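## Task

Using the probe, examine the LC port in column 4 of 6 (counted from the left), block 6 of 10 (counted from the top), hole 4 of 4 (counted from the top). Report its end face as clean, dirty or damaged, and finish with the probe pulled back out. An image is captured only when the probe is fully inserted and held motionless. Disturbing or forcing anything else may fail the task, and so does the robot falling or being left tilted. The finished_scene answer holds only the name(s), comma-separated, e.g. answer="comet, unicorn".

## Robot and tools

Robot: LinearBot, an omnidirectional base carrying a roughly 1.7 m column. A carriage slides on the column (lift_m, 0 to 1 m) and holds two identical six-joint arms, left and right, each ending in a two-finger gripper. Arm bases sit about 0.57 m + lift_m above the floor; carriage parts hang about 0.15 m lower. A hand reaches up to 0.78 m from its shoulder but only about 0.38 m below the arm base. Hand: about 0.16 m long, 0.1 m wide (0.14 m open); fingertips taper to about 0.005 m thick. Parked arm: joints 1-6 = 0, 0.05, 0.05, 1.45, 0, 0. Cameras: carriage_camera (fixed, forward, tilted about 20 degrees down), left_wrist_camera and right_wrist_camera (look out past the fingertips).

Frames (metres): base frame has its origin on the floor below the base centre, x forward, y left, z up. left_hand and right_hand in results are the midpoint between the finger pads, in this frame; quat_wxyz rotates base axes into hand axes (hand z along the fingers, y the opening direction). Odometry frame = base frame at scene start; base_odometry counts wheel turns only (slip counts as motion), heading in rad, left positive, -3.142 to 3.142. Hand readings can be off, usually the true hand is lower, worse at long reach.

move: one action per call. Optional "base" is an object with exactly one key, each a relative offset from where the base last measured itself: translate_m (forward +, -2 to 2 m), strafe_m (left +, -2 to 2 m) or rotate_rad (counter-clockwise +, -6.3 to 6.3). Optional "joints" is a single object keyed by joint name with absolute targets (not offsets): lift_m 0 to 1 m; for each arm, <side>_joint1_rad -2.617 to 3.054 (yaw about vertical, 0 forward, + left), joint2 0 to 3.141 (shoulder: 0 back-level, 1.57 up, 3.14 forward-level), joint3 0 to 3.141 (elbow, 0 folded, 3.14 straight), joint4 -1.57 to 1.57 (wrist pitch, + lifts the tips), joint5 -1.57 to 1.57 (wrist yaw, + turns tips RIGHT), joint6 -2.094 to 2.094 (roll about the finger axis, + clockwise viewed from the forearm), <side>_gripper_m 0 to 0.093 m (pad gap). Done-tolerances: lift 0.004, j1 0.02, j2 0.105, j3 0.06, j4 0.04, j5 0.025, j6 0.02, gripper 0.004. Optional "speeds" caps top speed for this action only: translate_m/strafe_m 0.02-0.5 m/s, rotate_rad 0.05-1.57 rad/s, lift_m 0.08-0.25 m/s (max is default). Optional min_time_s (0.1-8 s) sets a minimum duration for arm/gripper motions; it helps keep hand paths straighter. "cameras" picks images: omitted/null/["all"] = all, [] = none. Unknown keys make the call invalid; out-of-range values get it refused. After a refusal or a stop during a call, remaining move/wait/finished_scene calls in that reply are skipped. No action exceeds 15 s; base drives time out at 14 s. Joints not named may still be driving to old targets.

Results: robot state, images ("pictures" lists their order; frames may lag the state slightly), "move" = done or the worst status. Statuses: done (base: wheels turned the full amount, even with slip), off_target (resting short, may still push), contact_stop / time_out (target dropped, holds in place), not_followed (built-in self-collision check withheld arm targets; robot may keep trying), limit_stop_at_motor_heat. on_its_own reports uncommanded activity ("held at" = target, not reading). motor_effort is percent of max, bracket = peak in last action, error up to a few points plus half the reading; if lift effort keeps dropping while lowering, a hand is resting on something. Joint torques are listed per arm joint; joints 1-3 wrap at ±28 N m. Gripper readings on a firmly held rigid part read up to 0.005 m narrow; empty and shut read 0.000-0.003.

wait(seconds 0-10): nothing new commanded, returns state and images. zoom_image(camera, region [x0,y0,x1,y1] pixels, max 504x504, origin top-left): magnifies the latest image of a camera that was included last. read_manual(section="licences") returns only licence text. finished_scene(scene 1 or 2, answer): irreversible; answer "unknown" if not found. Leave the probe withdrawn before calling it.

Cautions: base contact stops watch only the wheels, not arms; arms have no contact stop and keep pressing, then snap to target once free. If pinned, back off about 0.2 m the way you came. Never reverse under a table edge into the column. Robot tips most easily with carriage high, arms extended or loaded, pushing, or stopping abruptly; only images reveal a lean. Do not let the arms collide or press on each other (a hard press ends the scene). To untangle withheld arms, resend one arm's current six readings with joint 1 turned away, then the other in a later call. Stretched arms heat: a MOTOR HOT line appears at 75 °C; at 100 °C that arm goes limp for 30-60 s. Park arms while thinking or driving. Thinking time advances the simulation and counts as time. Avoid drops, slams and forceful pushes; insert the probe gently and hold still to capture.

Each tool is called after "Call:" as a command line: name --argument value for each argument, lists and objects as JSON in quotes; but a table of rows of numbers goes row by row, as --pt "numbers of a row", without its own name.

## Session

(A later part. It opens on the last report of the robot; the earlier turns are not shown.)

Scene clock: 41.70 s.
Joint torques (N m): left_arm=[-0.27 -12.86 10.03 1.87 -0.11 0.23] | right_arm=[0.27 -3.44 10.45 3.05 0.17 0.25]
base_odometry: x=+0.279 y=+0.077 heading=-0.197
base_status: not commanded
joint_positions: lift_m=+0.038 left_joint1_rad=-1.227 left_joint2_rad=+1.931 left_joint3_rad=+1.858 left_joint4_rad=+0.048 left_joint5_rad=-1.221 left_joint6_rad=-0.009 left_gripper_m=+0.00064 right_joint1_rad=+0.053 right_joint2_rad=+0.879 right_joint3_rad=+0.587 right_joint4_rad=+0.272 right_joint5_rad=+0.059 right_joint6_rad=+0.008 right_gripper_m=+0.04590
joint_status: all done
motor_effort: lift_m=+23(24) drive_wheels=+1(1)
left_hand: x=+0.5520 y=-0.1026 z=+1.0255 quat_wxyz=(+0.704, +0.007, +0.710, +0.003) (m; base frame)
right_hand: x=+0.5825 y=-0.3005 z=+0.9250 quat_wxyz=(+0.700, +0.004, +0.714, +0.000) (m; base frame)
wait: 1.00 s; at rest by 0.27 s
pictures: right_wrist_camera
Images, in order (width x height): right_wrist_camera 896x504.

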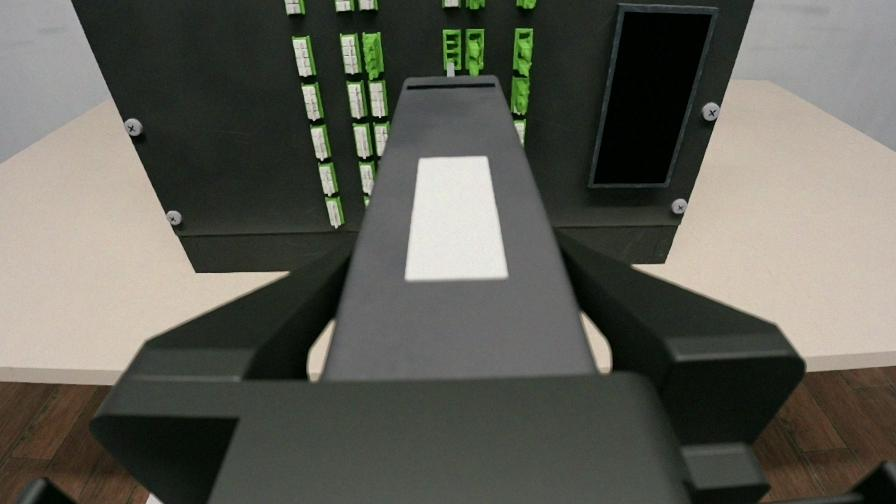

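Call:
move --base '{"translate_m":0.002}' --speeds '{"translate_m":0.02}' --cameras '[]'

Call:
wait --seconds 0.6 --cameras '["right_wrist_camera"]'

Call:
zoom_image --camera "right_wrist_camera" --region '[430, 40, 470, 80]'

Scene clock: 42.57 s.
Joint torques (N m): left_arm=[-0.23 -12.83 10.21 1.91 -0.12 0.16] | right_arm=[0.24 -3.48 10.44 3.05 0.18 0.25]
move: done
base_odometry: x=+0.281 y=+0.077 heading=-0.197
base_status: done
joint_positions: lift_m=+0.038 left_joint1_rad=-1.227 left_joint2_rad=+1.931 left_joint3_rad=+1.858 left_joint4_rad=+0.048 left_joint5_rad=-1.221 left_joint6_rad=-0.009 left_gripper_m=+0.00064 right_joint1_rad=+0.053 right_joint2_rad=+0.879 right_joint3_rad=+0.587 right_joint4_rad=+0.272 right_joint5_rad=+0.060 right_joint6_rad=+0.008 right_gripper_m=+0.04590
joint_status: not commanded
motor_effort: lift_m=+23(24) drive_wheels=+1(6)
left_hand: x=+0.5520 y=-0.1026 z=+1.0255 quat_wxyz=(+0.704, +0.007, +0.710, +0.003) (m; base frame)
right_hand: x=+0.5825 y=-0.3007 z=+0.9249 quat_wxyz=(+0.700, +0.005, +0.714, +0.000) (m; base frame)
pictures: none
No camera images: "cameras" was empty.

Scene clock: 43.17 s.
Joint torques (N m): left_arm=[-0.36 -12.92 10.06 1.9 -0.08 0.18] | right_arm=[0.38 -3.44 10.47 3.05 0.2 0.28]
base_odometry: x=+0.281 y=+0.077 heading=-0.197
base_status: done
joint_positions: lift_m=+0.038 left_joint1_rad=-1.227 left_joint2_rad=+1.931 left_joint3_rad=+1.858 left_joint4_rad=+0.048 left_joint5_rad=-1.221 left_joint6_rad=-0.009 left_gripper_m=+0.00064 right_joint1_rad=+0.053 right_joint2_rad=+0.879 right_joint3_rad=+0.587 right_joint4_rad=+0.272 right_joint5_rad=+0.060 right_joint6_rad=+0.008 right_gripper_m=+0.04590
joint_status: not commanded
motor_effort: lift_m=+23(24) drive_wheels=+1(6)
left_hand: x=+0.5520 y=-0.1026 z=+1.0255 quat_wxyz=(+0.704, +0.007, +0.710, +0.003) (m; base frame)
right_hand: x=+0.5825 y=-0.3007 z=+0.9249 quat_wxyz=(+0.700, +0.005, +0.714, +0.000) (m; base frame)
wait: 0.60 s; at rest by 0.27 s
pictures: right_wrist_camera
Images, in order (width x height): right_wrist_camera 896x504.

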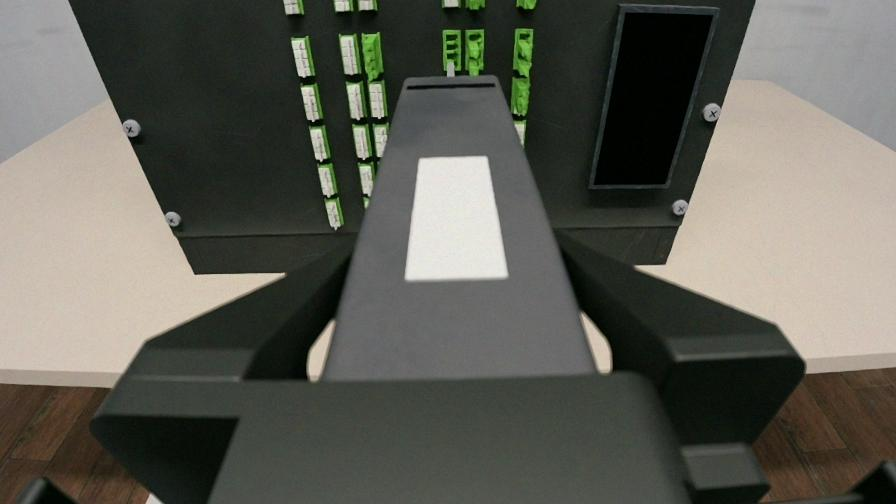

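Scaled by 12.600.

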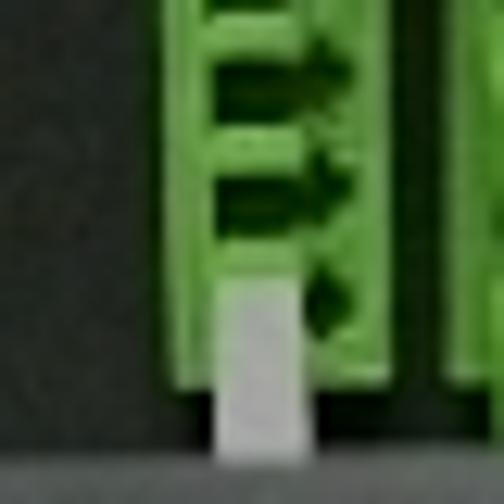

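Call:
move --joints '{"lift_m":0.0379}' --cameras '[]'

Call:
move --base '{"translate_m":0.0015}' --speeds '{"translate_m":0.02}' --cameras '[]'

Call:
wait --seconds 0.8 --cameras '["right_wrist_camera"]'

Call:
zoom_image --camera "right_wrist_camera" --region '[430, 40, 470, 80]'

Scene clock: 43.90 s.
Joint torques (N m): left_arm=[-0.24 -12.86 10.19 1.84 -0.13 0.14] | right_arm=[0.32 -3.45 10.32 3.06 0.17 0.27]
move: done
base_odometry: x=+0.281 y=+0.077 heading=-0.197
base_status: not commanded
joint_positions: lift_m=+0.038 left_joint1_rad=-1.227 left_joint2_rad=+1.931 left_joint3_rad=+1.858 left_joint4_rad=+0.048 left_joint5_rad=-1.221 left_joint6_rad=-0.009 left_gripper_m=+0.00064 right_joint1_rad=+0.053 right_joint2_rad=+0.879 right_joint3_rad=+0.587 right_joint4_rad=+0.272 right_joint5_rad=+0.060 right_joint6_rad=+0.008 right_gripper_m=+0.04590
joint_status: all done
motor_effort: lift_m=+23(24) drive_wheels=+1(1)
left_hand: x=+0.5520 y=-0.1026 z=+1.0249 quat_wxyz=(+0.704, +0.007, +0.710, +0.003) (m; base frame)
right_hand: x=+0.5825 y=-0.3007 z=+0.9243 quat_wxyz=(+0.700, +0.005, +0.714, +0.000) (m; base frame)
pictures: none
No camera images: "cameras" was empty.

Scene clock: 44.50 s.
Joint torques (N m): left_arm=[-0.34 -13.03 10.24 1.85 -0.07 0.21] | right_arm=[0.27 -3.45 10.44 3.05 0.18 0.25]
move: done
base_odometry: x=+0.282 y=+0.076 heading=-0.197
base_status: done
joint_positions: lift_m=+0.038 left_joint1_rad=-1.227 left_joint2_rad=+1.931 left_joint3_rad=+1.858 left_joint4_rad=+0.048 left_joint5_rad=-1.221 left_joint6_rad=-0.009 left_gripper_m=+0.00064 right_joint1_rad=+0.053 right_joint2_rad=+0.879 right_joint3_rad=+0.587 right_joint4_rad=+0.272 right_joint5_rad=+0.060 right_joint6_rad=+0.008 right_gripper_m=+0.04590
joint_status: not commanded
motor_effort: lift_m=+24(24) drive_wheels=+1(5)
left_hand: x=+0.5520 y=-0.1026 z=+1.0249 quat_wxyz=(+0.704, +0.007, +0.710, +0.003) (m; base frame)
right_hand: x=+0.5825 y=-0.3008 z=+0.9243 quat_wxyz=(+0.700, +0.005, +0.714, +0.000) (m; base frame)
pictures: none
No camera images: "cameras" was empty.

Scene clock: 45.30 s.
Joint torques (N m): left_arm=[-0.5 -12.77 10.11 1.85 -0.08 0.13] | right_arm=[0.36 -3.62 10.44 3.04 0.16 0.28]
base_odometry: x=+0.282 y=+0.076 heading=-0.197
base_status: done
joint_positions: lift_m=+0.038 left_joint1_rad=-1.227 left_joint2_rad=+1.931 left_joint3_rad=+1.858 left_joint4_rad=+0.048 left_joint5_rad=-1.221 left_joint6_rad=-0.009 left_gripper_m=+0.00064 right_joint1_rad=+0.053 right_joint2_rad=+0.879 right_joint3_rad=+0.587 right_joint4_rad=+0.272 right_joint5_rad=+0.060 right_joint6_rad=+0.008 right_gripper_m=+0.04590
joint_status: not commanded
motor_effort: lift_m=+23(24) drive_wheels=+1(5)
left_hand: x=+0.5520 y=-0.1026 z=+1.0249 quat_wxyz=(+0.704, +0.007, +0.710, +0.003) (m; base frame)
right_hand: x=+0.5825 y=-0.3008 z=+0.9243 quat_wxyz=(+0.700, +0.005, +0.714, +0.000) (m; base frame)
wait: 0.80 s; at rest by 0.27 s
pictures: right_wrist_camera
Images, in order (width x height): right_wrist_camera 896x504.

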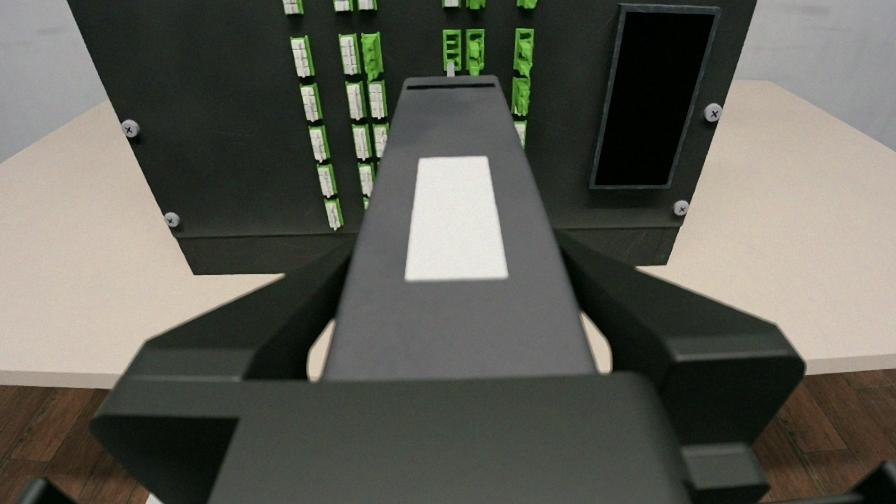

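Scaled by 12.600.

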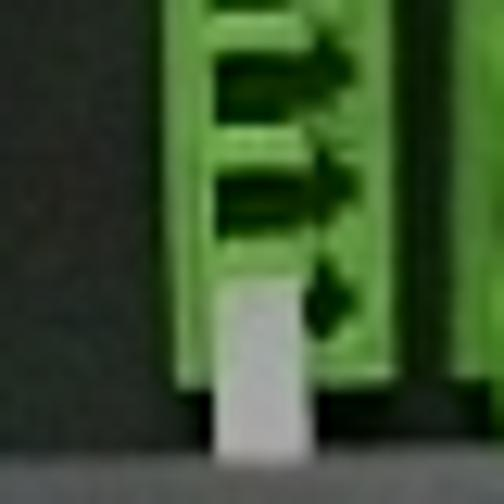

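Call:
move --base '{"translate_m":0.0015}' --joints '{"lift_m":0.0376}' --speeds '{"translate_m":0.02}' --cameras '[]'

Call:
wait --seconds 0.8 --cameras '["right_wrist_camera","left_wrist_camera"]'

Call:
zoom_image --camera "right_wrist_camera" --region '[430, 40, 470, 80]'

Scene clock: 46.27 s.
Joint torques (N m): left_arm=[-0.16 -12.79 10.14 1.9 -0.1 0.07] | right_arm=[0.42 -3.34 10.43 3.06 0.16 0.25]
move: done
base_odometry: x=+0.284 y=+0.076 heading=-0.197
base_status: done
joint_positions: lift_m=+0.038 left_joint1_rad=-1.227 left_joint2_rad=+1.931 left_joint3_rad=+1.858 left_joint4_rad=+0.048 left_joint5_rad=-1.221 left_joint6_rad=-0.009 left_gripper_m=+0.00064 right_joint1_rad=+0.053 right_joint2_rad=+0.879 right_joint3_rad=+0.587 right_joint4_rad=+0.272 right_joint5_rad=+0.061 right_joint6_rad=+0.008 right_gripper_m=+0.04590
joint_status: all done
motor_effort: lift_m=+23(24) drive_wheels=-2(5)
left_hand: x=+0.5520 y=-0.1026 z=+1.0246 quat_wxyz=(+0.704, +0.007, +0.710, +0.003) (m; base frame)
right_hand: x=+0.5825 y=-0.3009 z=+0.9241 quat_wxyz=(+0.700, +0.005, +0.714, -0.001) (m; base frame)
pictures: none
No camera images: "cameras" was empty.

Scene clock: 47.07 s.
Joint torques (N m): left_arm=[0.01 -12.83 9.96 1.89 -0.07 0.19] | right_arm=[0.35 -3.49 10.45 3.07 0.2 0.25]
base_odometry: x=+0.284 y=+0.076 heading=-0.197
base_status: done
joint_positions: lift_m=+0.038 left_joint1_rad=-1.227 left_joint2_rad=+1.931 left_joint3_rad=+1.858 left_joint4_rad=+0.048 left_joint5_rad=-1.221 left_joint6_rad=-0.009 left_gripper_m=+0.00064 right_joint1_rad=+0.053 right_joint2_rad=+0.879 right_joint3_rad=+0.587 right_joint4_rad=+0.272 right_joint5_rad=+0.061 right_joint6_rad=+0.008 right_gripper_m=+0.04590
joint_status: all done
motor_effort: lift_m=+23(24) drive_wheels=+1(5)
left_hand: x=+0.5520 y=-0.1026 z=+1.0246 quat_wxyz=(+0.704, +0.007, +0.710, +0.003) (m; base frame)
right_hand: x=+0.5825 y=-0.3009 z=+0.9241 quat_wxyz=(+0.700, +0.005, +0.714, -0.001) (m; base frame)
wait: 0.80 s; at rest by 0.27 s
pictures: left_wrist_camera, right_wrist_camera
Images, in order (width x height): left_wrist_camera 896x504, right_wrist_camera 896x504.

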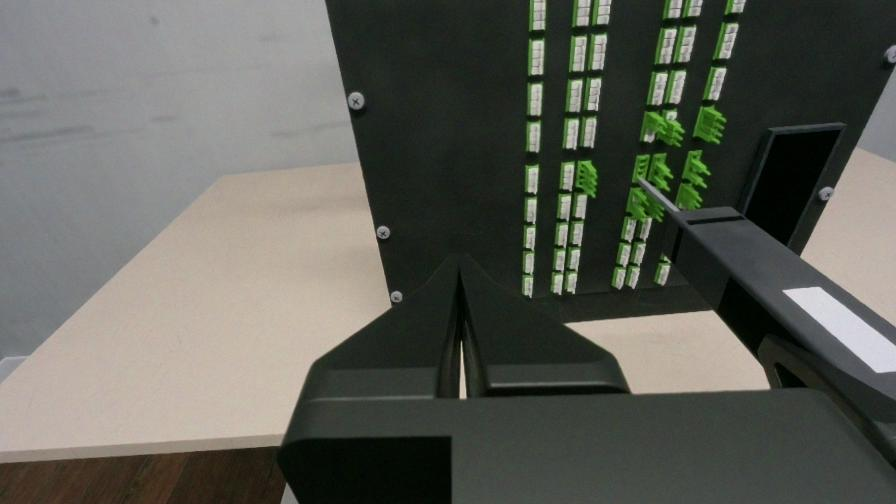

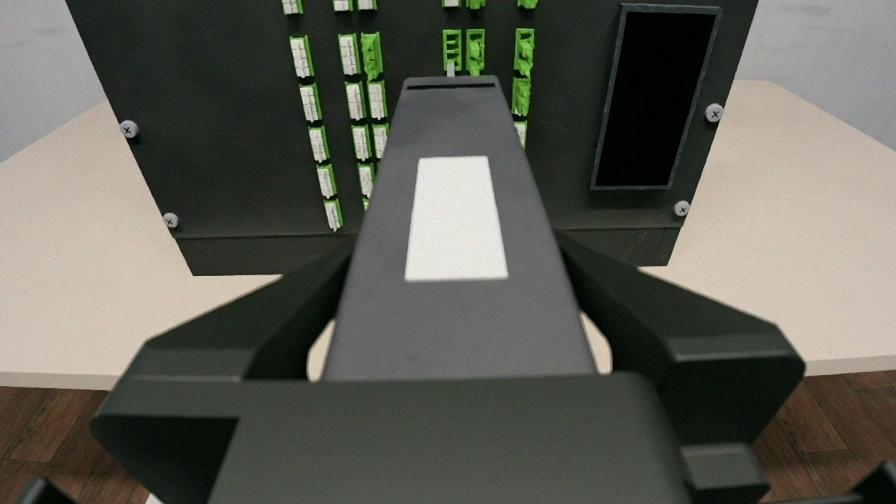

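Scaled by 12.600.

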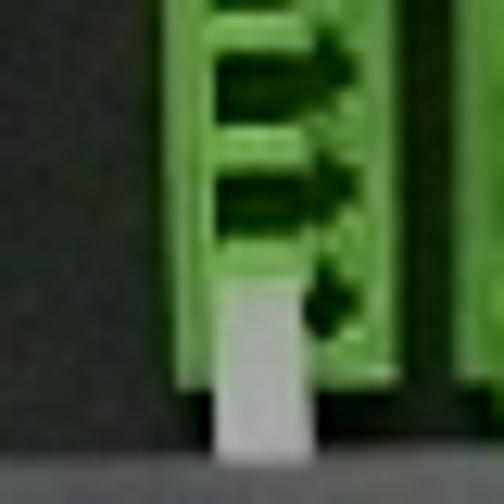

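Call:
zoom_image --camera "left_wrist_camera" --region '[620, 140, 680, 220]'

Call:
move --base '{"translate_m":0.0015}' --speeds '{"translate_m":0.02}' --cameras '[]'

Call:
wait --seconds 0.8 --cameras '["right_wrist_camera","left_wrist_camera"]'

Call:
zoom_image --camera "right_wrist_camera" --region '[430, 40, 470, 80]'

Call:
zoom_image --camera "left_wrist_camera" --region '[620, 140, 680, 220]'

Scaled by 6.300.

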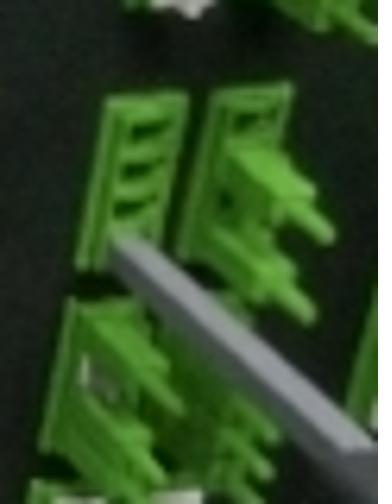

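Scene clock: 47.93 s.
Joint torques (N m): left_arm=[-0.14 -12.92 10.13 1.97 -0.06 0.16] | right_arm=[0.35 -3.49 10.39 3.05 0.18 0.26]
move: done
base_odometry: x=+0.285 y=+0.076 heading=-0.197
base_status: done
joint_positions: lift_m=+0.038 left_joint1_rad=-1.227 left_joint2_rad=+1.931 left_joint3_rad=+1.858 left_joint4_rad=+0.048 left_joint5_rad=-1.221 left_joint6_rad=-0.009 left_gripper_m=+0.00064 right_joint1_rad=+0.053 right_joint2_rad=+0.879 right_joint3_rad=+0.587 right_joint4_rad=+0.272 right_joint5_rad=+0.061 right_joint6_rad=+0.008 right_gripper_m=+0.04590
joint_status: not commanded
motor_effort: lift_m=+23(24) drive_wheels=-2(5)
left_hand: x=+0.5520 y=-0.1026 z=+1.0246 quat_wxyz=(+0.704, +0.007, +0.710, +0.003) (m; base frame)
right_hand: x=+0.5825 y=-0.3009 z=+0.9241 quat_wxyz=(+0.700, +0.005, +0.714, -0.001) (m; base frame)
pictures: none
No camera images: "cameras" was empty.

Scene clock: 48.73 s.
Joint torques (N m): left_arm=[-0.21 -13.11 10 1.75 -0.06 0.18] | right_arm=[0.38 -3.56 10.4 3.05 0.19 0.24]
base_odometry: x=+0.285 y=+0.076 heading=-0.197
base_status: done
joint_positions: lift_m=+0.038 left_joint1_rad=-1.227 left_joint2_rad=+1.931 left_joint3_rad=+1.858 left_joint4_rad=+0.048 left_joint5_rad=-1.221 left_joint6_rad=-0.009 left_gripper_m=+0.00064 right_joint1_rad=+0.053 right_joint2_rad=+0.879 right_joint3_rad=+0.587 right_joint4_rad=+0.272 right_joint5_rad=+0.061 right_joint6_rad=+0.008 right_gripper_m=+0.04590
joint_status: not commanded
motor_effort: lift_m=+23(24) drive_wheels=+1(5)
left_hand: x=+0.5520 y=-0.1026 z=+1.0246 quat_wxyz=(+0.704, +0.007, +0.710, +0.003) (m; base frame)
right_hand: x=+0.5825 y=-0.3009 z=+0.9241 quat_wxyz=(+0.700, +0.005, +0.714, -0.001) (m; base frame)
wait: 0.80 s; at rest by 0.27 s
pictures: left_wrist_camera, right_wrist_camera
Images, in order (width x height): left_wrist_camera 896x504, right_wrist_camera 896x504.

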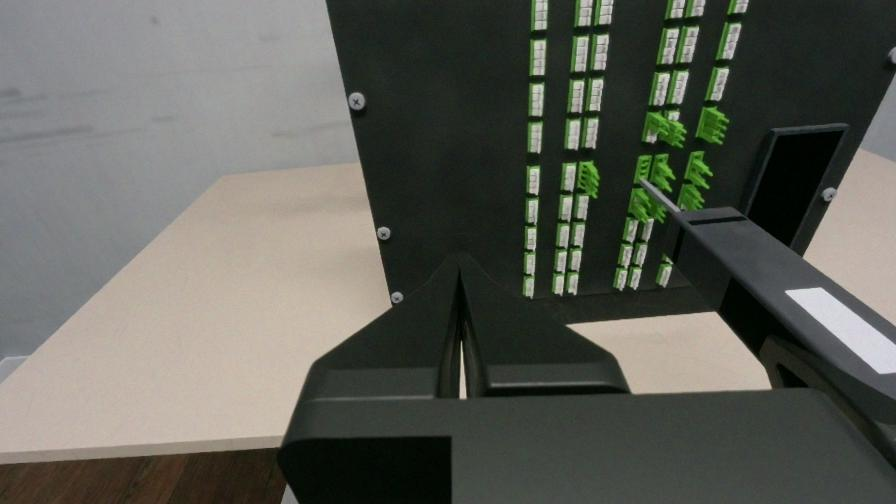

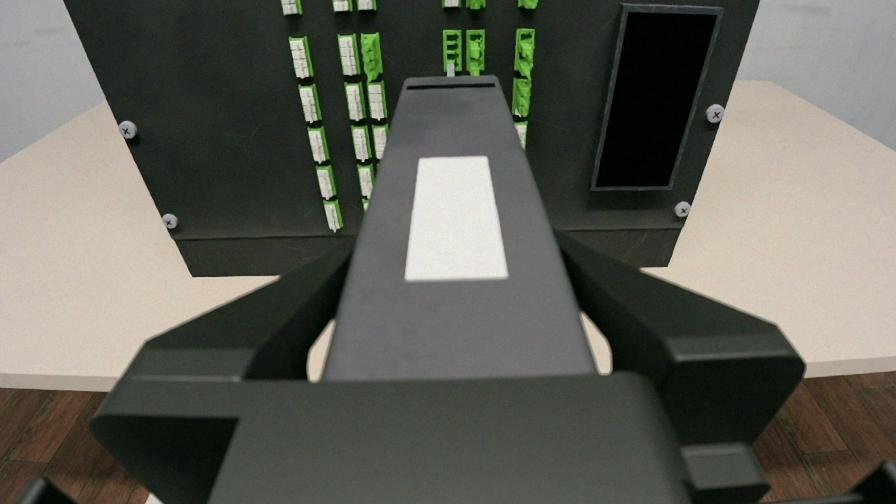

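Scaled by 12.600.

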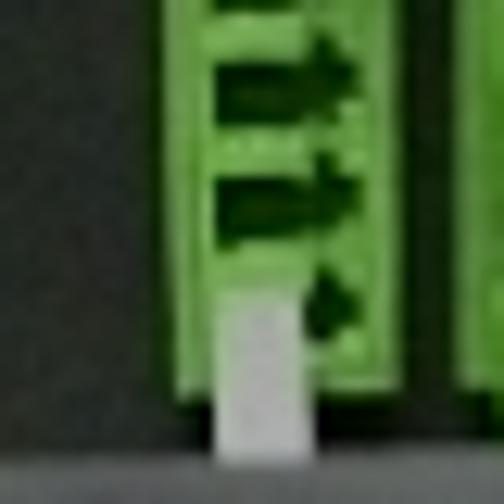

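Scaled by 6.300.

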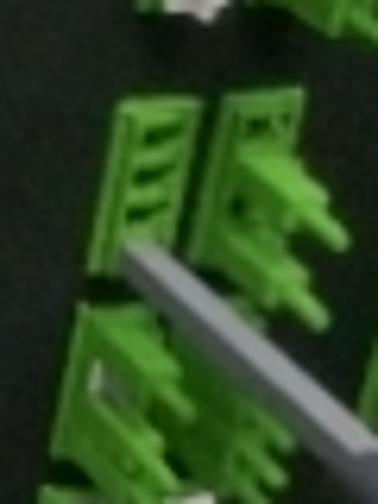

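Call:
move --base '{"translate_m":0.004}' --speeds '{"translate_m":0.02}' --cameras '[]'

Call:
wait --seconds 0.8 --cameras '["right_wrist_camera"]'

Call:
zoom_image --camera "right_wrist_camera" --region '[430, 40, 470, 80]'

Scene clock: 49.50 s.
Joint torques (N m): left_arm=[-0.35 -12.88 10.21 1.89 -0.12 0.18] | right_arm=[0.32 -3.33 10.43 3.05 0.17 0.28]
move: done
base_odometry: x=+0.289 y=+0.075 heading=-0.196
base_status: done
joint_positions: lift_m=+0.038 left_joint1_rad=-1.227 left_joint2_rad=+1.931 left_joint3_rad=+1.858 left_joint4_rad=+0.048 left_joint5_rad=-1.221 left_joint6_rad=-0.009 left_gripper_m=+0.00064 right_joint1_rad=+0.053 right_joint2_rad=+0.879 right_joint3_rad=+0.587 right_joint4_rad=+0.272 right_joint5_rad=+0.061 right_joint6_rad=+0.008 right_gripper_m=+0.04590
joint_status: not commanded
motor_effort: lift_m=+23(24) drive_wheels=+1(5)
left_hand: x=+0.5520 y=-0.1026 z=+1.0246 quat_wxyz=(+0.704, +0.007, +0.710, +0.003) (m; base frame)
right_hand: x=+0.5825 y=-0.3009 z=+0.9241 quat_wxyz=(+0.700, +0.006, +0.714, +0.000) (m; base frame)
pictures: none
No camera images: "cameras" was empty.

Scene clock: 50.30 s.
Joint torques (N m): left_arm=[-0.55 -12.83 10.22 1.93 -0.08 0.2] | right_arm=[0.31 -3.4 10.35 3.06 0.17 0.24]
base_odometry: x=+0.289 y=+0.075 heading=-0.196
base_status: done
joint_positions: lift_m=+0.038 left_joint1_rad=-1.227 left_joint2_rad=+1.931 left_joint3_rad=+1.858 left_joint4_rad=+0.048 left_joint5_rad=-1.221 left_joint6_rad=-0.009 left_gripper_m=+0.00064 right_joint1_rad=+0.053 right_joint2_rad=+0.879 right_joint3_rad=+0.587 right_joint4_rad=+0.272 right_joint5_rad=+0.061 right_joint6_rad=+0.008 right_gripper_m=+0.04590
joint_status: not commanded
motor_effort: lift_m=+23(24) drive_wheels=+1(5)
left_hand: x=+0.5520 y=-0.1026 z=+1.0246 quat_wxyz=(+0.704, +0.007, +0.710, +0.003) (m; base frame)
right_hand: x=+0.5825 y=-0.3009 z=+0.9241 quat_wxyz=(+0.700, +0.006, +0.714, +0.000) (m; base frame)
wait: 0.80 s; at rest by 0.27 s
pictures: right_wrist_camera
Images, in order (width x height): right_wrist_camera 896x504.

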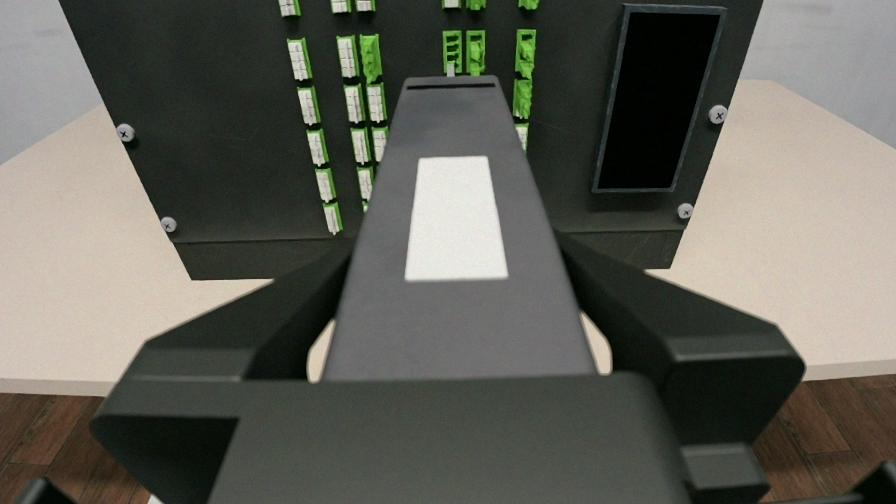

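Scaled by 12.600.

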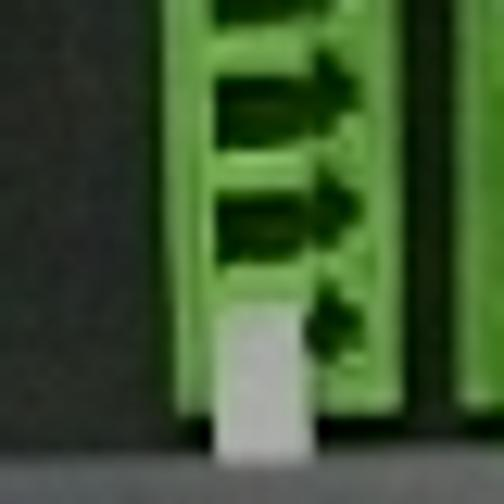

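Call:
move --base '{"translate_m":0.004}' --speeds '{"translate_m":0.02}' --cameras '[]'

Call:
wait --seconds 0.8 --cameras '["right_wrist_camera"]'

Call:
zoom_image --camera "right_wrist_camera" --region '[430, 40, 470, 80]'

Scene clock: 51.07 s.
Joint torques (N m): left_arm=[-0.35 -12.78 9.89 1.88 -0.11 0.16] | right_arm=[0.34 -1.81 10.48 3.28 0.17 0.24]
move: done
base_odometry: x=+0.293 y=+0.075 heading=-0.196
base_status: done
joint_positions: lift_m=+0.038 left_joint1_rad=-1.228 left_joint2_rad=+1.931 left_joint3_rad=+1.858 left_joint4_rad=+0.048 left_joint5_rad=-1.221 left_joint6_rad=-0.009 left_gripper_m=+0.00064 right_joint1_rad=+0.053 right_joint2_rad=+0.862 right_joint3_rad=+0.587 right_joint4_rad=+0.253 right_joint5_rad=+0.064 right_joint6_rad=+0.010 right_gripper_m=+0.04590
joint_status: not commanded
motor_effort: lift_m=+23(23) drive_wheels=+1(6)
left_hand: x=+0.5519 y=-0.1027 z=+1.0246 quat_wxyz=(+0.704, +0.007, +0.710, +0.002) (m; base frame)
right_hand: x=+0.5792 y=-0.3016 z=+0.9250 quat_wxyz=(+0.699, +0.007, +0.715, -0.001) (m; base frame)
pictures: none
No camera images: "cameras" was empty.

Scene clock: 51.87 s.
Joint torques (N m): left_arm=[-0.29 -12.75 10.22 1.87 -0.05 0.13] | right_arm=[0.29 -1.91 10.36 3.26 0.12 0.22]
base_odometry: x=+0.293 y=+0.075 heading=-0.196
base_status: done
joint_positions: lift_m=+0.038 left_joint1_rad=-1.228 left_joint2_rad=+1.931 left_joint3_rad=+1.858 left_joint4_rad=+0.048 left_joint5_rad=-1.221 left_joint6_rad=-0.009 left_gripper_m=+0.00064 right_joint1_rad=+0.053 right_joint2_rad=+0.862 right_joint3_rad=+0.587 right_joint4_rad=+0.253 right_joint5_rad=+0.065 right_joint6_rad=+0.010 right_gripper_m=+0.04590
joint_status: not commanded
motor_effort: lift_m=+23(23) drive_wheels=+2(6)
left_hand: x=+0.5519 y=-0.1027 z=+1.0246 quat_wxyz=(+0.704, +0.007, +0.710, +0.002) (m; base frame)
right_hand: x=+0.5792 y=-0.3017 z=+0.9250 quat_wxyz=(+0.699, +0.007, +0.715, -0.001) (m; base frame)
wait: 0.80 s; at rest by 0.27 s
pictures: right_wrist_camera
Images, in order (width x height): right_wrist_camera 896x504.

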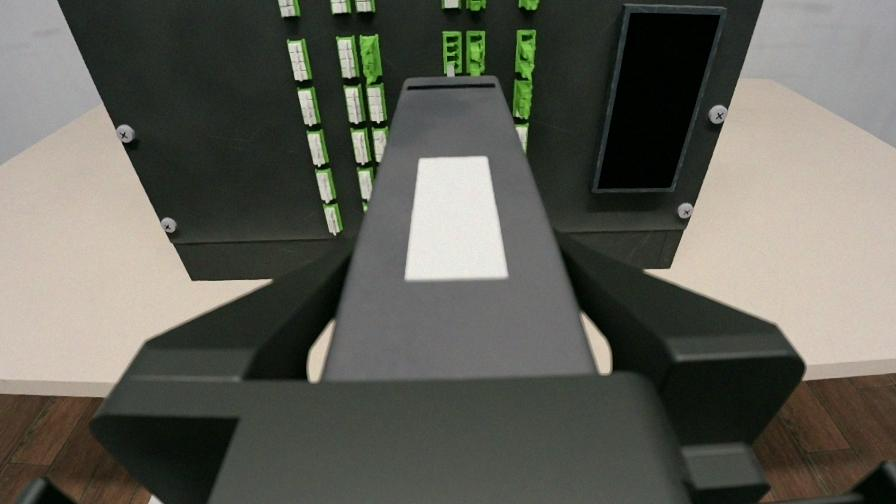

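Scaled by 12.600.

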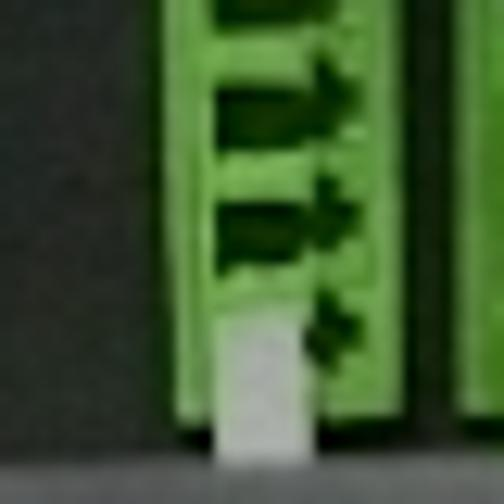

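Call:
move --base '{"translate_m":0.003}' --joints '{"right_joint2_rad":0.87}' --speeds '{"translate_m":0.02}' --cameras '[]'

Call:
wait --seconds 0.8 --cameras '["right_wrist_camera"]'

Call:
zoom_image --camera "right_wrist_camera" --region '[430, 40, 470, 80]'

Scene clock: 52.70 s.
Joint torques (N m): left_arm=[-0.21 -12.93 10.13 1.8 -0.04 0.16] | right_arm=[0.27 0.05 10.43 3.42 0.11 0.2]
move: done
base_odometry: x=+0.296 y=+0.074 heading=-0.196
base_status: done
joint_positions: lift_m=+0.038 left_joint1_rad=-1.227 left_joint2_rad=+1.931 left_joint3_rad=+1.858 left_joint4_rad=+0.048 left_joint5_rad=-1.221 left_joint6_rad=-0.009 left_gripper_m=+0.00064 right_joint1_rad=+0.053 right_joint2_rad=+0.853 right_joint3_rad=+0.587 right_joint4_rad=+0.238 right_joint5_rad=+0.069 right_joint6_rad=+0.011 right_gripper_m=+0.04590
joint_status: all done
motor_effort: lift_m=+23(24) drive_wheels=+2(6)
left_hand: x=+0.5522 y=-0.1025 z=+1.0246 quat_wxyz=(+0.704, +0.007, +0.710, +0.003) (m; base frame)
right_hand: x=+0.5774 y=-0.3025 z=+0.9242 quat_wxyz=(+0.697, +0.009, +0.717, -0.003) (m; base frame)
pictures: none
No camera images: "cameras" was empty.

Scene clock: 53.50 s.
Joint torques (N m): left_arm=[-0.51 -12.7 10.17 1.87 -0.09 0.21] | right_arm=[0.35 0.05 10.41 3.43 0.11 0.23]
base_odometry: x=+0.296 y=+0.074 heading=-0.196
base_status: done
joint_positions: lift_m=+0.038 left_joint1_rad=-1.227 left_joint2_rad=+1.931 left_joint3_rad=+1.858 left_joint4_rad=+0.048 left_joint5_rad=-1.221 left_joint6_rad=-0.009 left_gripper_m=+0.00064 right_joint1_rad=+0.053 right_joint2_rad=+0.853 right_joint3_rad=+0.587 right_joint4_rad=+0.238 right_joint5_rad=+0.069 right_joint6_rad=+0.011 right_gripper_m=+0.04590
joint_status: all done
motor_effort: lift_m=+23(24) drive_wheels=+2(6)
left_hand: x=+0.5522 y=-0.1025 z=+1.0246 quat_wxyz=(+0.704, +0.007, +0.710, +0.003) (m; base frame)
right_hand: x=+0.5774 y=-0.3025 z=+0.9242 quat_wxyz=(+0.697, +0.009, +0.717, -0.002) (m; base frame)
wait: 0.80 s; at rest by 0.27 s
pictures: right_wrist_camera
Images, in order (width x height): right_wrist_camera 896x504.

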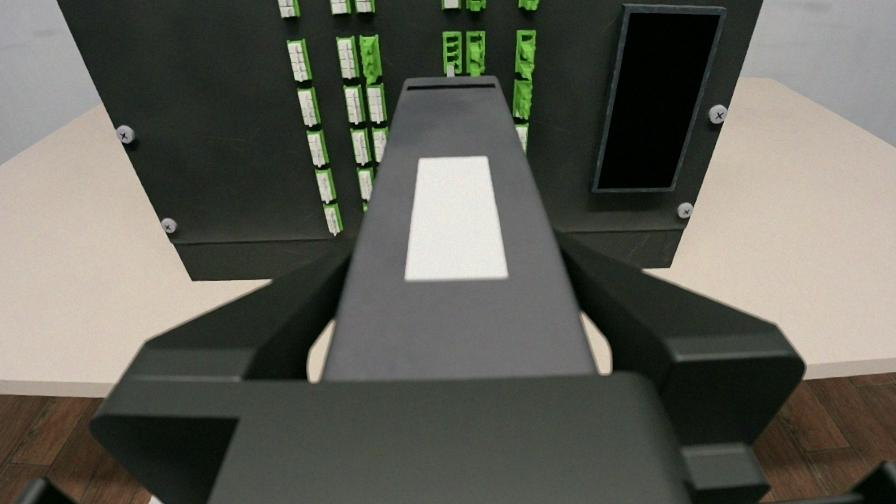

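Scaled by 12.600.

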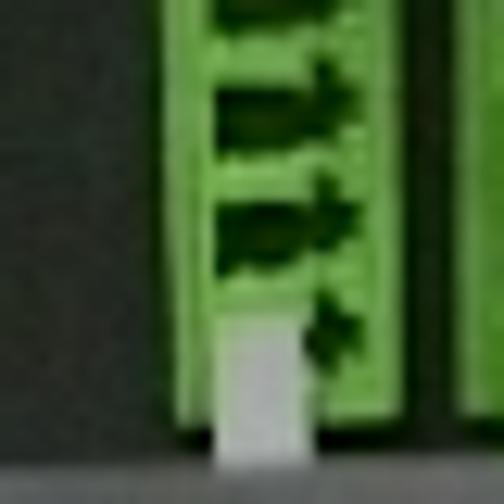

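Call:
move --base '{"translate_m":0.002}' --joints '{"right_joint2_rad":0.88,"right_joint5_rad":0.073,"right_joint4_rad":0.335}' --speeds '{"translate_m":0.02}' --cameras '[]'

Call:
wait --seconds 1 --cameras '["right_wrist_camera"]'

Call:
zoom_image --camera "right_wrist_camera" --region '[430, 40, 470, 80]'

Scene clock: 54.43 s.
Joint torques (N m): left_arm=[-0.51 -12.96 10.09 1.89 -0.09 0.17] | right_arm=[0.46 1.83 10.39 3.44 0.09 0.26]
move: off_target
base_odometry: x=+0.298 y=+0.074 heading=-0.196
base_status: done
joint_positions: lift_m=+0.038 left_joint1_rad=-1.228 left_joint2_rad=+1.931 left_joint3_rad=+1.858 left_joint4_rad=+0.048 left_joint5_rad=-1.221 left_joint6_rad=-0.009 left_gripper_m=+0.00064 right_joint1_rad=+0.053 right_joint2_rad=+0.846 right_joint3_rad=+0.587 right_joint4_rad=+0.228 right_joint5_rad=+0.069 right_joint6_rad=+0.011 right_gripper_m=+0.04590
joint_status: right_joint4_rad off_target (ended at +0.228, target +0.335); the others done
motor_effort: lift_m=+23(24) drive_wheels=+3(7)
left_hand: x=+0.5519 y=-0.1027 z=+1.0246 quat_wxyz=(+0.704, +0.007, +0.710, +0.002) (m; base frame)
right_hand: x=+0.5761 y=-0.3026 z=+0.9239 quat_wxyz=(+0.696, +0.009, +0.718, -0.003) (m; base frame)
pictures: none
No camera images: "cameras" was empty.

Scene clock: 55.43 s.
Joint torques (N m): left_arm=[-0.5 -12.74 10.11 1.88 -0.07 0.19] | right_arm=[0.31 1.58 10.51 3.46 0.11 0.25]
base_odometry: x=+0.298 y=+0.074 heading=-0.196
base_status: done
joint_positions: lift_m=+0.038 left_joint1_rad=-1.228 left_joint2_rad=+1.931 left_joint3_rad=+1.858 left_joint4_rad=+0.048 left_joint5_rad=-1.221 left_joint6_rad=-0.009 left_gripper_m=+0.00064 right_joint1_rad=+0.053 right_joint2_rad=+0.846 right_joint3_rad=+0.587 right_joint4_rad=+0.228 right_joint5_rad=+0.069 right_joint6_rad=+0.011 right_gripper_m=+0.04590
joint_status: right_joint4_rad off_target (ended at +0.228, target +0.335); the others done
motor_effort: lift_m=+23(24) drive_wheels=+3(7)
left_hand: x=+0.5519 y=-0.1027 z=+1.0246 quat_wxyz=(+0.704, +0.007, +0.710, +0.002) (m; base frame)
right_hand: x=+0.5761 y=-0.3026 z=+0.9239 quat_wxyz=(+0.696, +0.009, +0.718, -0.003) (m; base frame)
wait: 1.00 s; at rest by 0.27 s
pictures: right_wrist_camera
Images, in order (width x height): right_wrist_camera 896x504.

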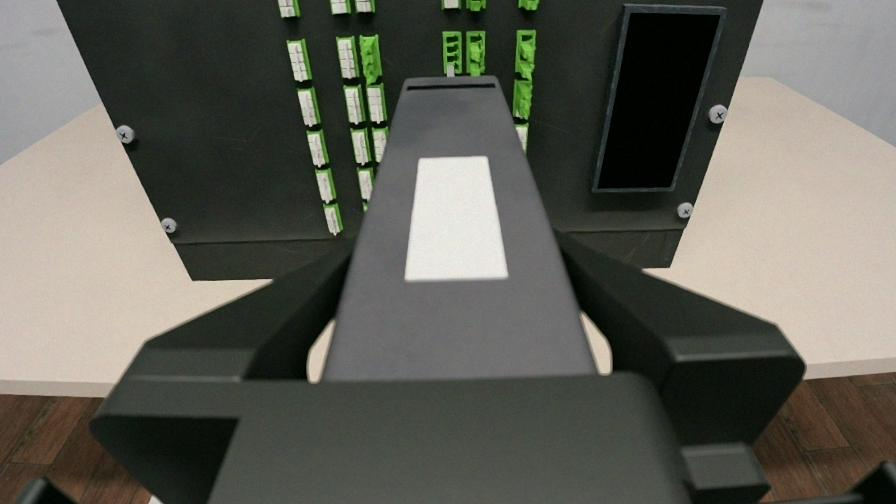

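Scaled by 12.600.

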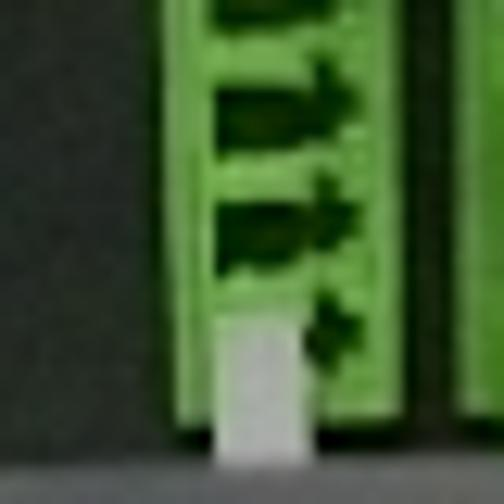

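Call:
move --base '{"translate_m":-0.006}' --joints '{"right_joint2_rad":0.86,"right_joint5_rad":0.0705,"right_joint4_rad":0.345}' --speeds '{"translate_m":0.02}' --cameras '[]'

Call:
wait --seconds 1 --cameras '["right_wrist_camera","left_wrist_camera"]'

Call:
zoom_image --camera "right_wrist_camera" --region '[430, 40, 470, 80]'

Call:
zoom_image --camera "left_wrist_camera" --region '[620, 140, 740, 240]'

Scene clock: 56.63 s.
Joint torques (N m): left_arm=[-0.29 -12.93 10.21 1.91 -0.1 0.22] | right_arm=[0.25 -2.19 10.43 3.18 0.11 0.23]
move: off_target
base_odometry: x=+0.292 y=+0.075 heading=-0.196
base_status: done
joint_positions: lift_m=+0.038 left_joint1_rad=-1.228 left_joint2_rad=+1.931 left_joint3_rad=+1.858 left_joint4_rad=+0.048 left_joint5_rad=-1.221 left_joint6_rad=-0.009 left_gripper_m=+0.00064 right_joint1_rad=+0.053 right_joint2_rad=+0.867 right_joint3_rad=+0.587 right_joint4_rad=+0.258 right_joint5_rad=+0.069 right_joint6_rad=+0.011 right_gripper_m=+0.04590
joint_status: right_joint4_rad off_target (ended at +0.258, target +0.345); the others done
motor_effort: lift_m=+23(24) drive_wheels=+0(4)
left_hand: x=+0.5517 y=-0.1028 z=+1.0246 quat_wxyz=(+0.704, +0.007, +0.710, +0.002) (m; base frame)
right_hand: x=+0.5802 y=-0.3024 z=+0.9245 quat_wxyz=(+0.699, +0.009, +0.715, -0.002) (m; base frame)
pictures: none
No camera images: "cameras" was empty.

Scene clock: 57.63 s.
Joint torques (N m): left_arm=[-0.14 -12.81 9.94 1.84 -0.09 0.18] | right_arm=[0.29 -2.48 10.39 3.22 0.11 0.23]
base_odometry: x=+0.292 y=+0.075 heading=-0.196
base_status: done
joint_positions: lift_m=+0.038 left_joint1_rad=-1.228 left_joint2_rad=+1.931 left_joint3_rad=+1.858 left_joint4_rad=+0.048 left_joint5_rad=-1.221 left_joint6_rad=-0.009 left_gripper_m=+0.00064 right_joint1_rad=+0.053 right_joint2_rad=+0.867 right_joint3_rad=+0.587 right_joint4_rad=+0.258 right_joint5_rad=+0.069 right_joint6_rad=+0.011 right_gripper_m=+0.04590
joint_status: right_joint4_rad off_target (ended at +0.258, target +0.345); the others done
motor_effort: lift_m=+23(24) drive_wheels=+0(4)
left_hand: x=+0.5517 y=-0.1028 z=+1.0246 quat_wxyz=(+0.704, +0.007, +0.710, +0.002) (m; base frame)
right_hand: x=+0.5802 y=-0.3024 z=+0.9245 quat_wxyz=(+0.699, +0.009, +0.715, -0.002) (m; base frame)
wait: 1.00 s; at rest by 0.27 s
pictures: left_wrist_camera, right_wrist_camera
Images, in order (width x height): left_wrist_camera 896x504, right_wrist_camera 896x504.

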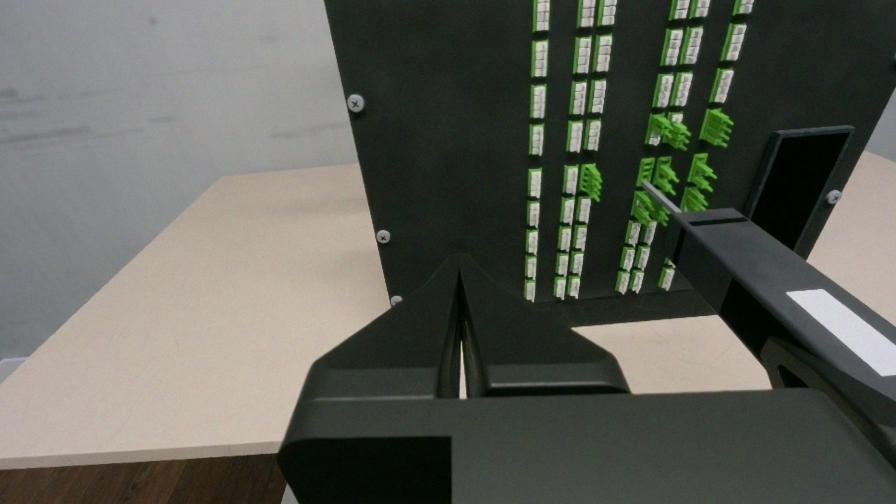

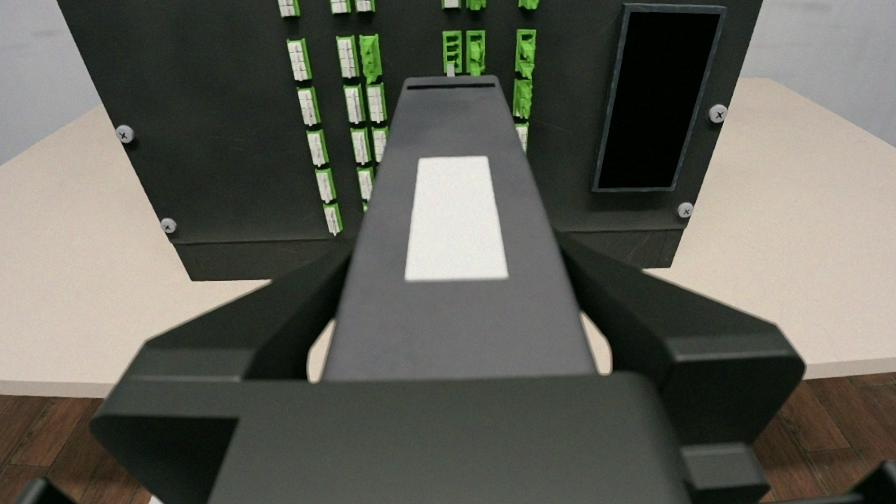

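Scaled by 12.600.

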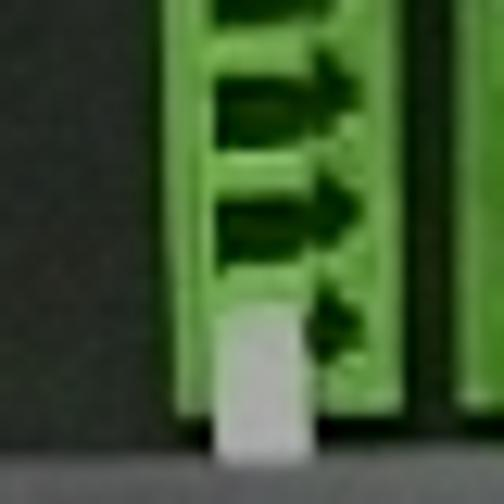

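Scaled by 4.200.

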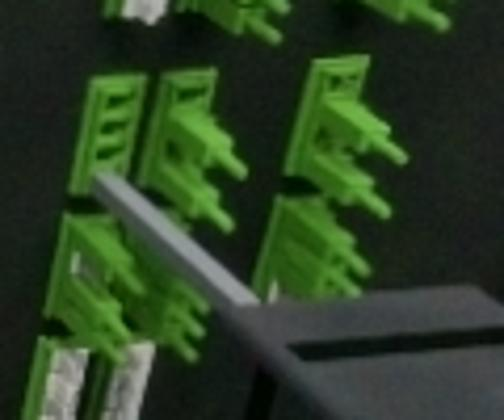

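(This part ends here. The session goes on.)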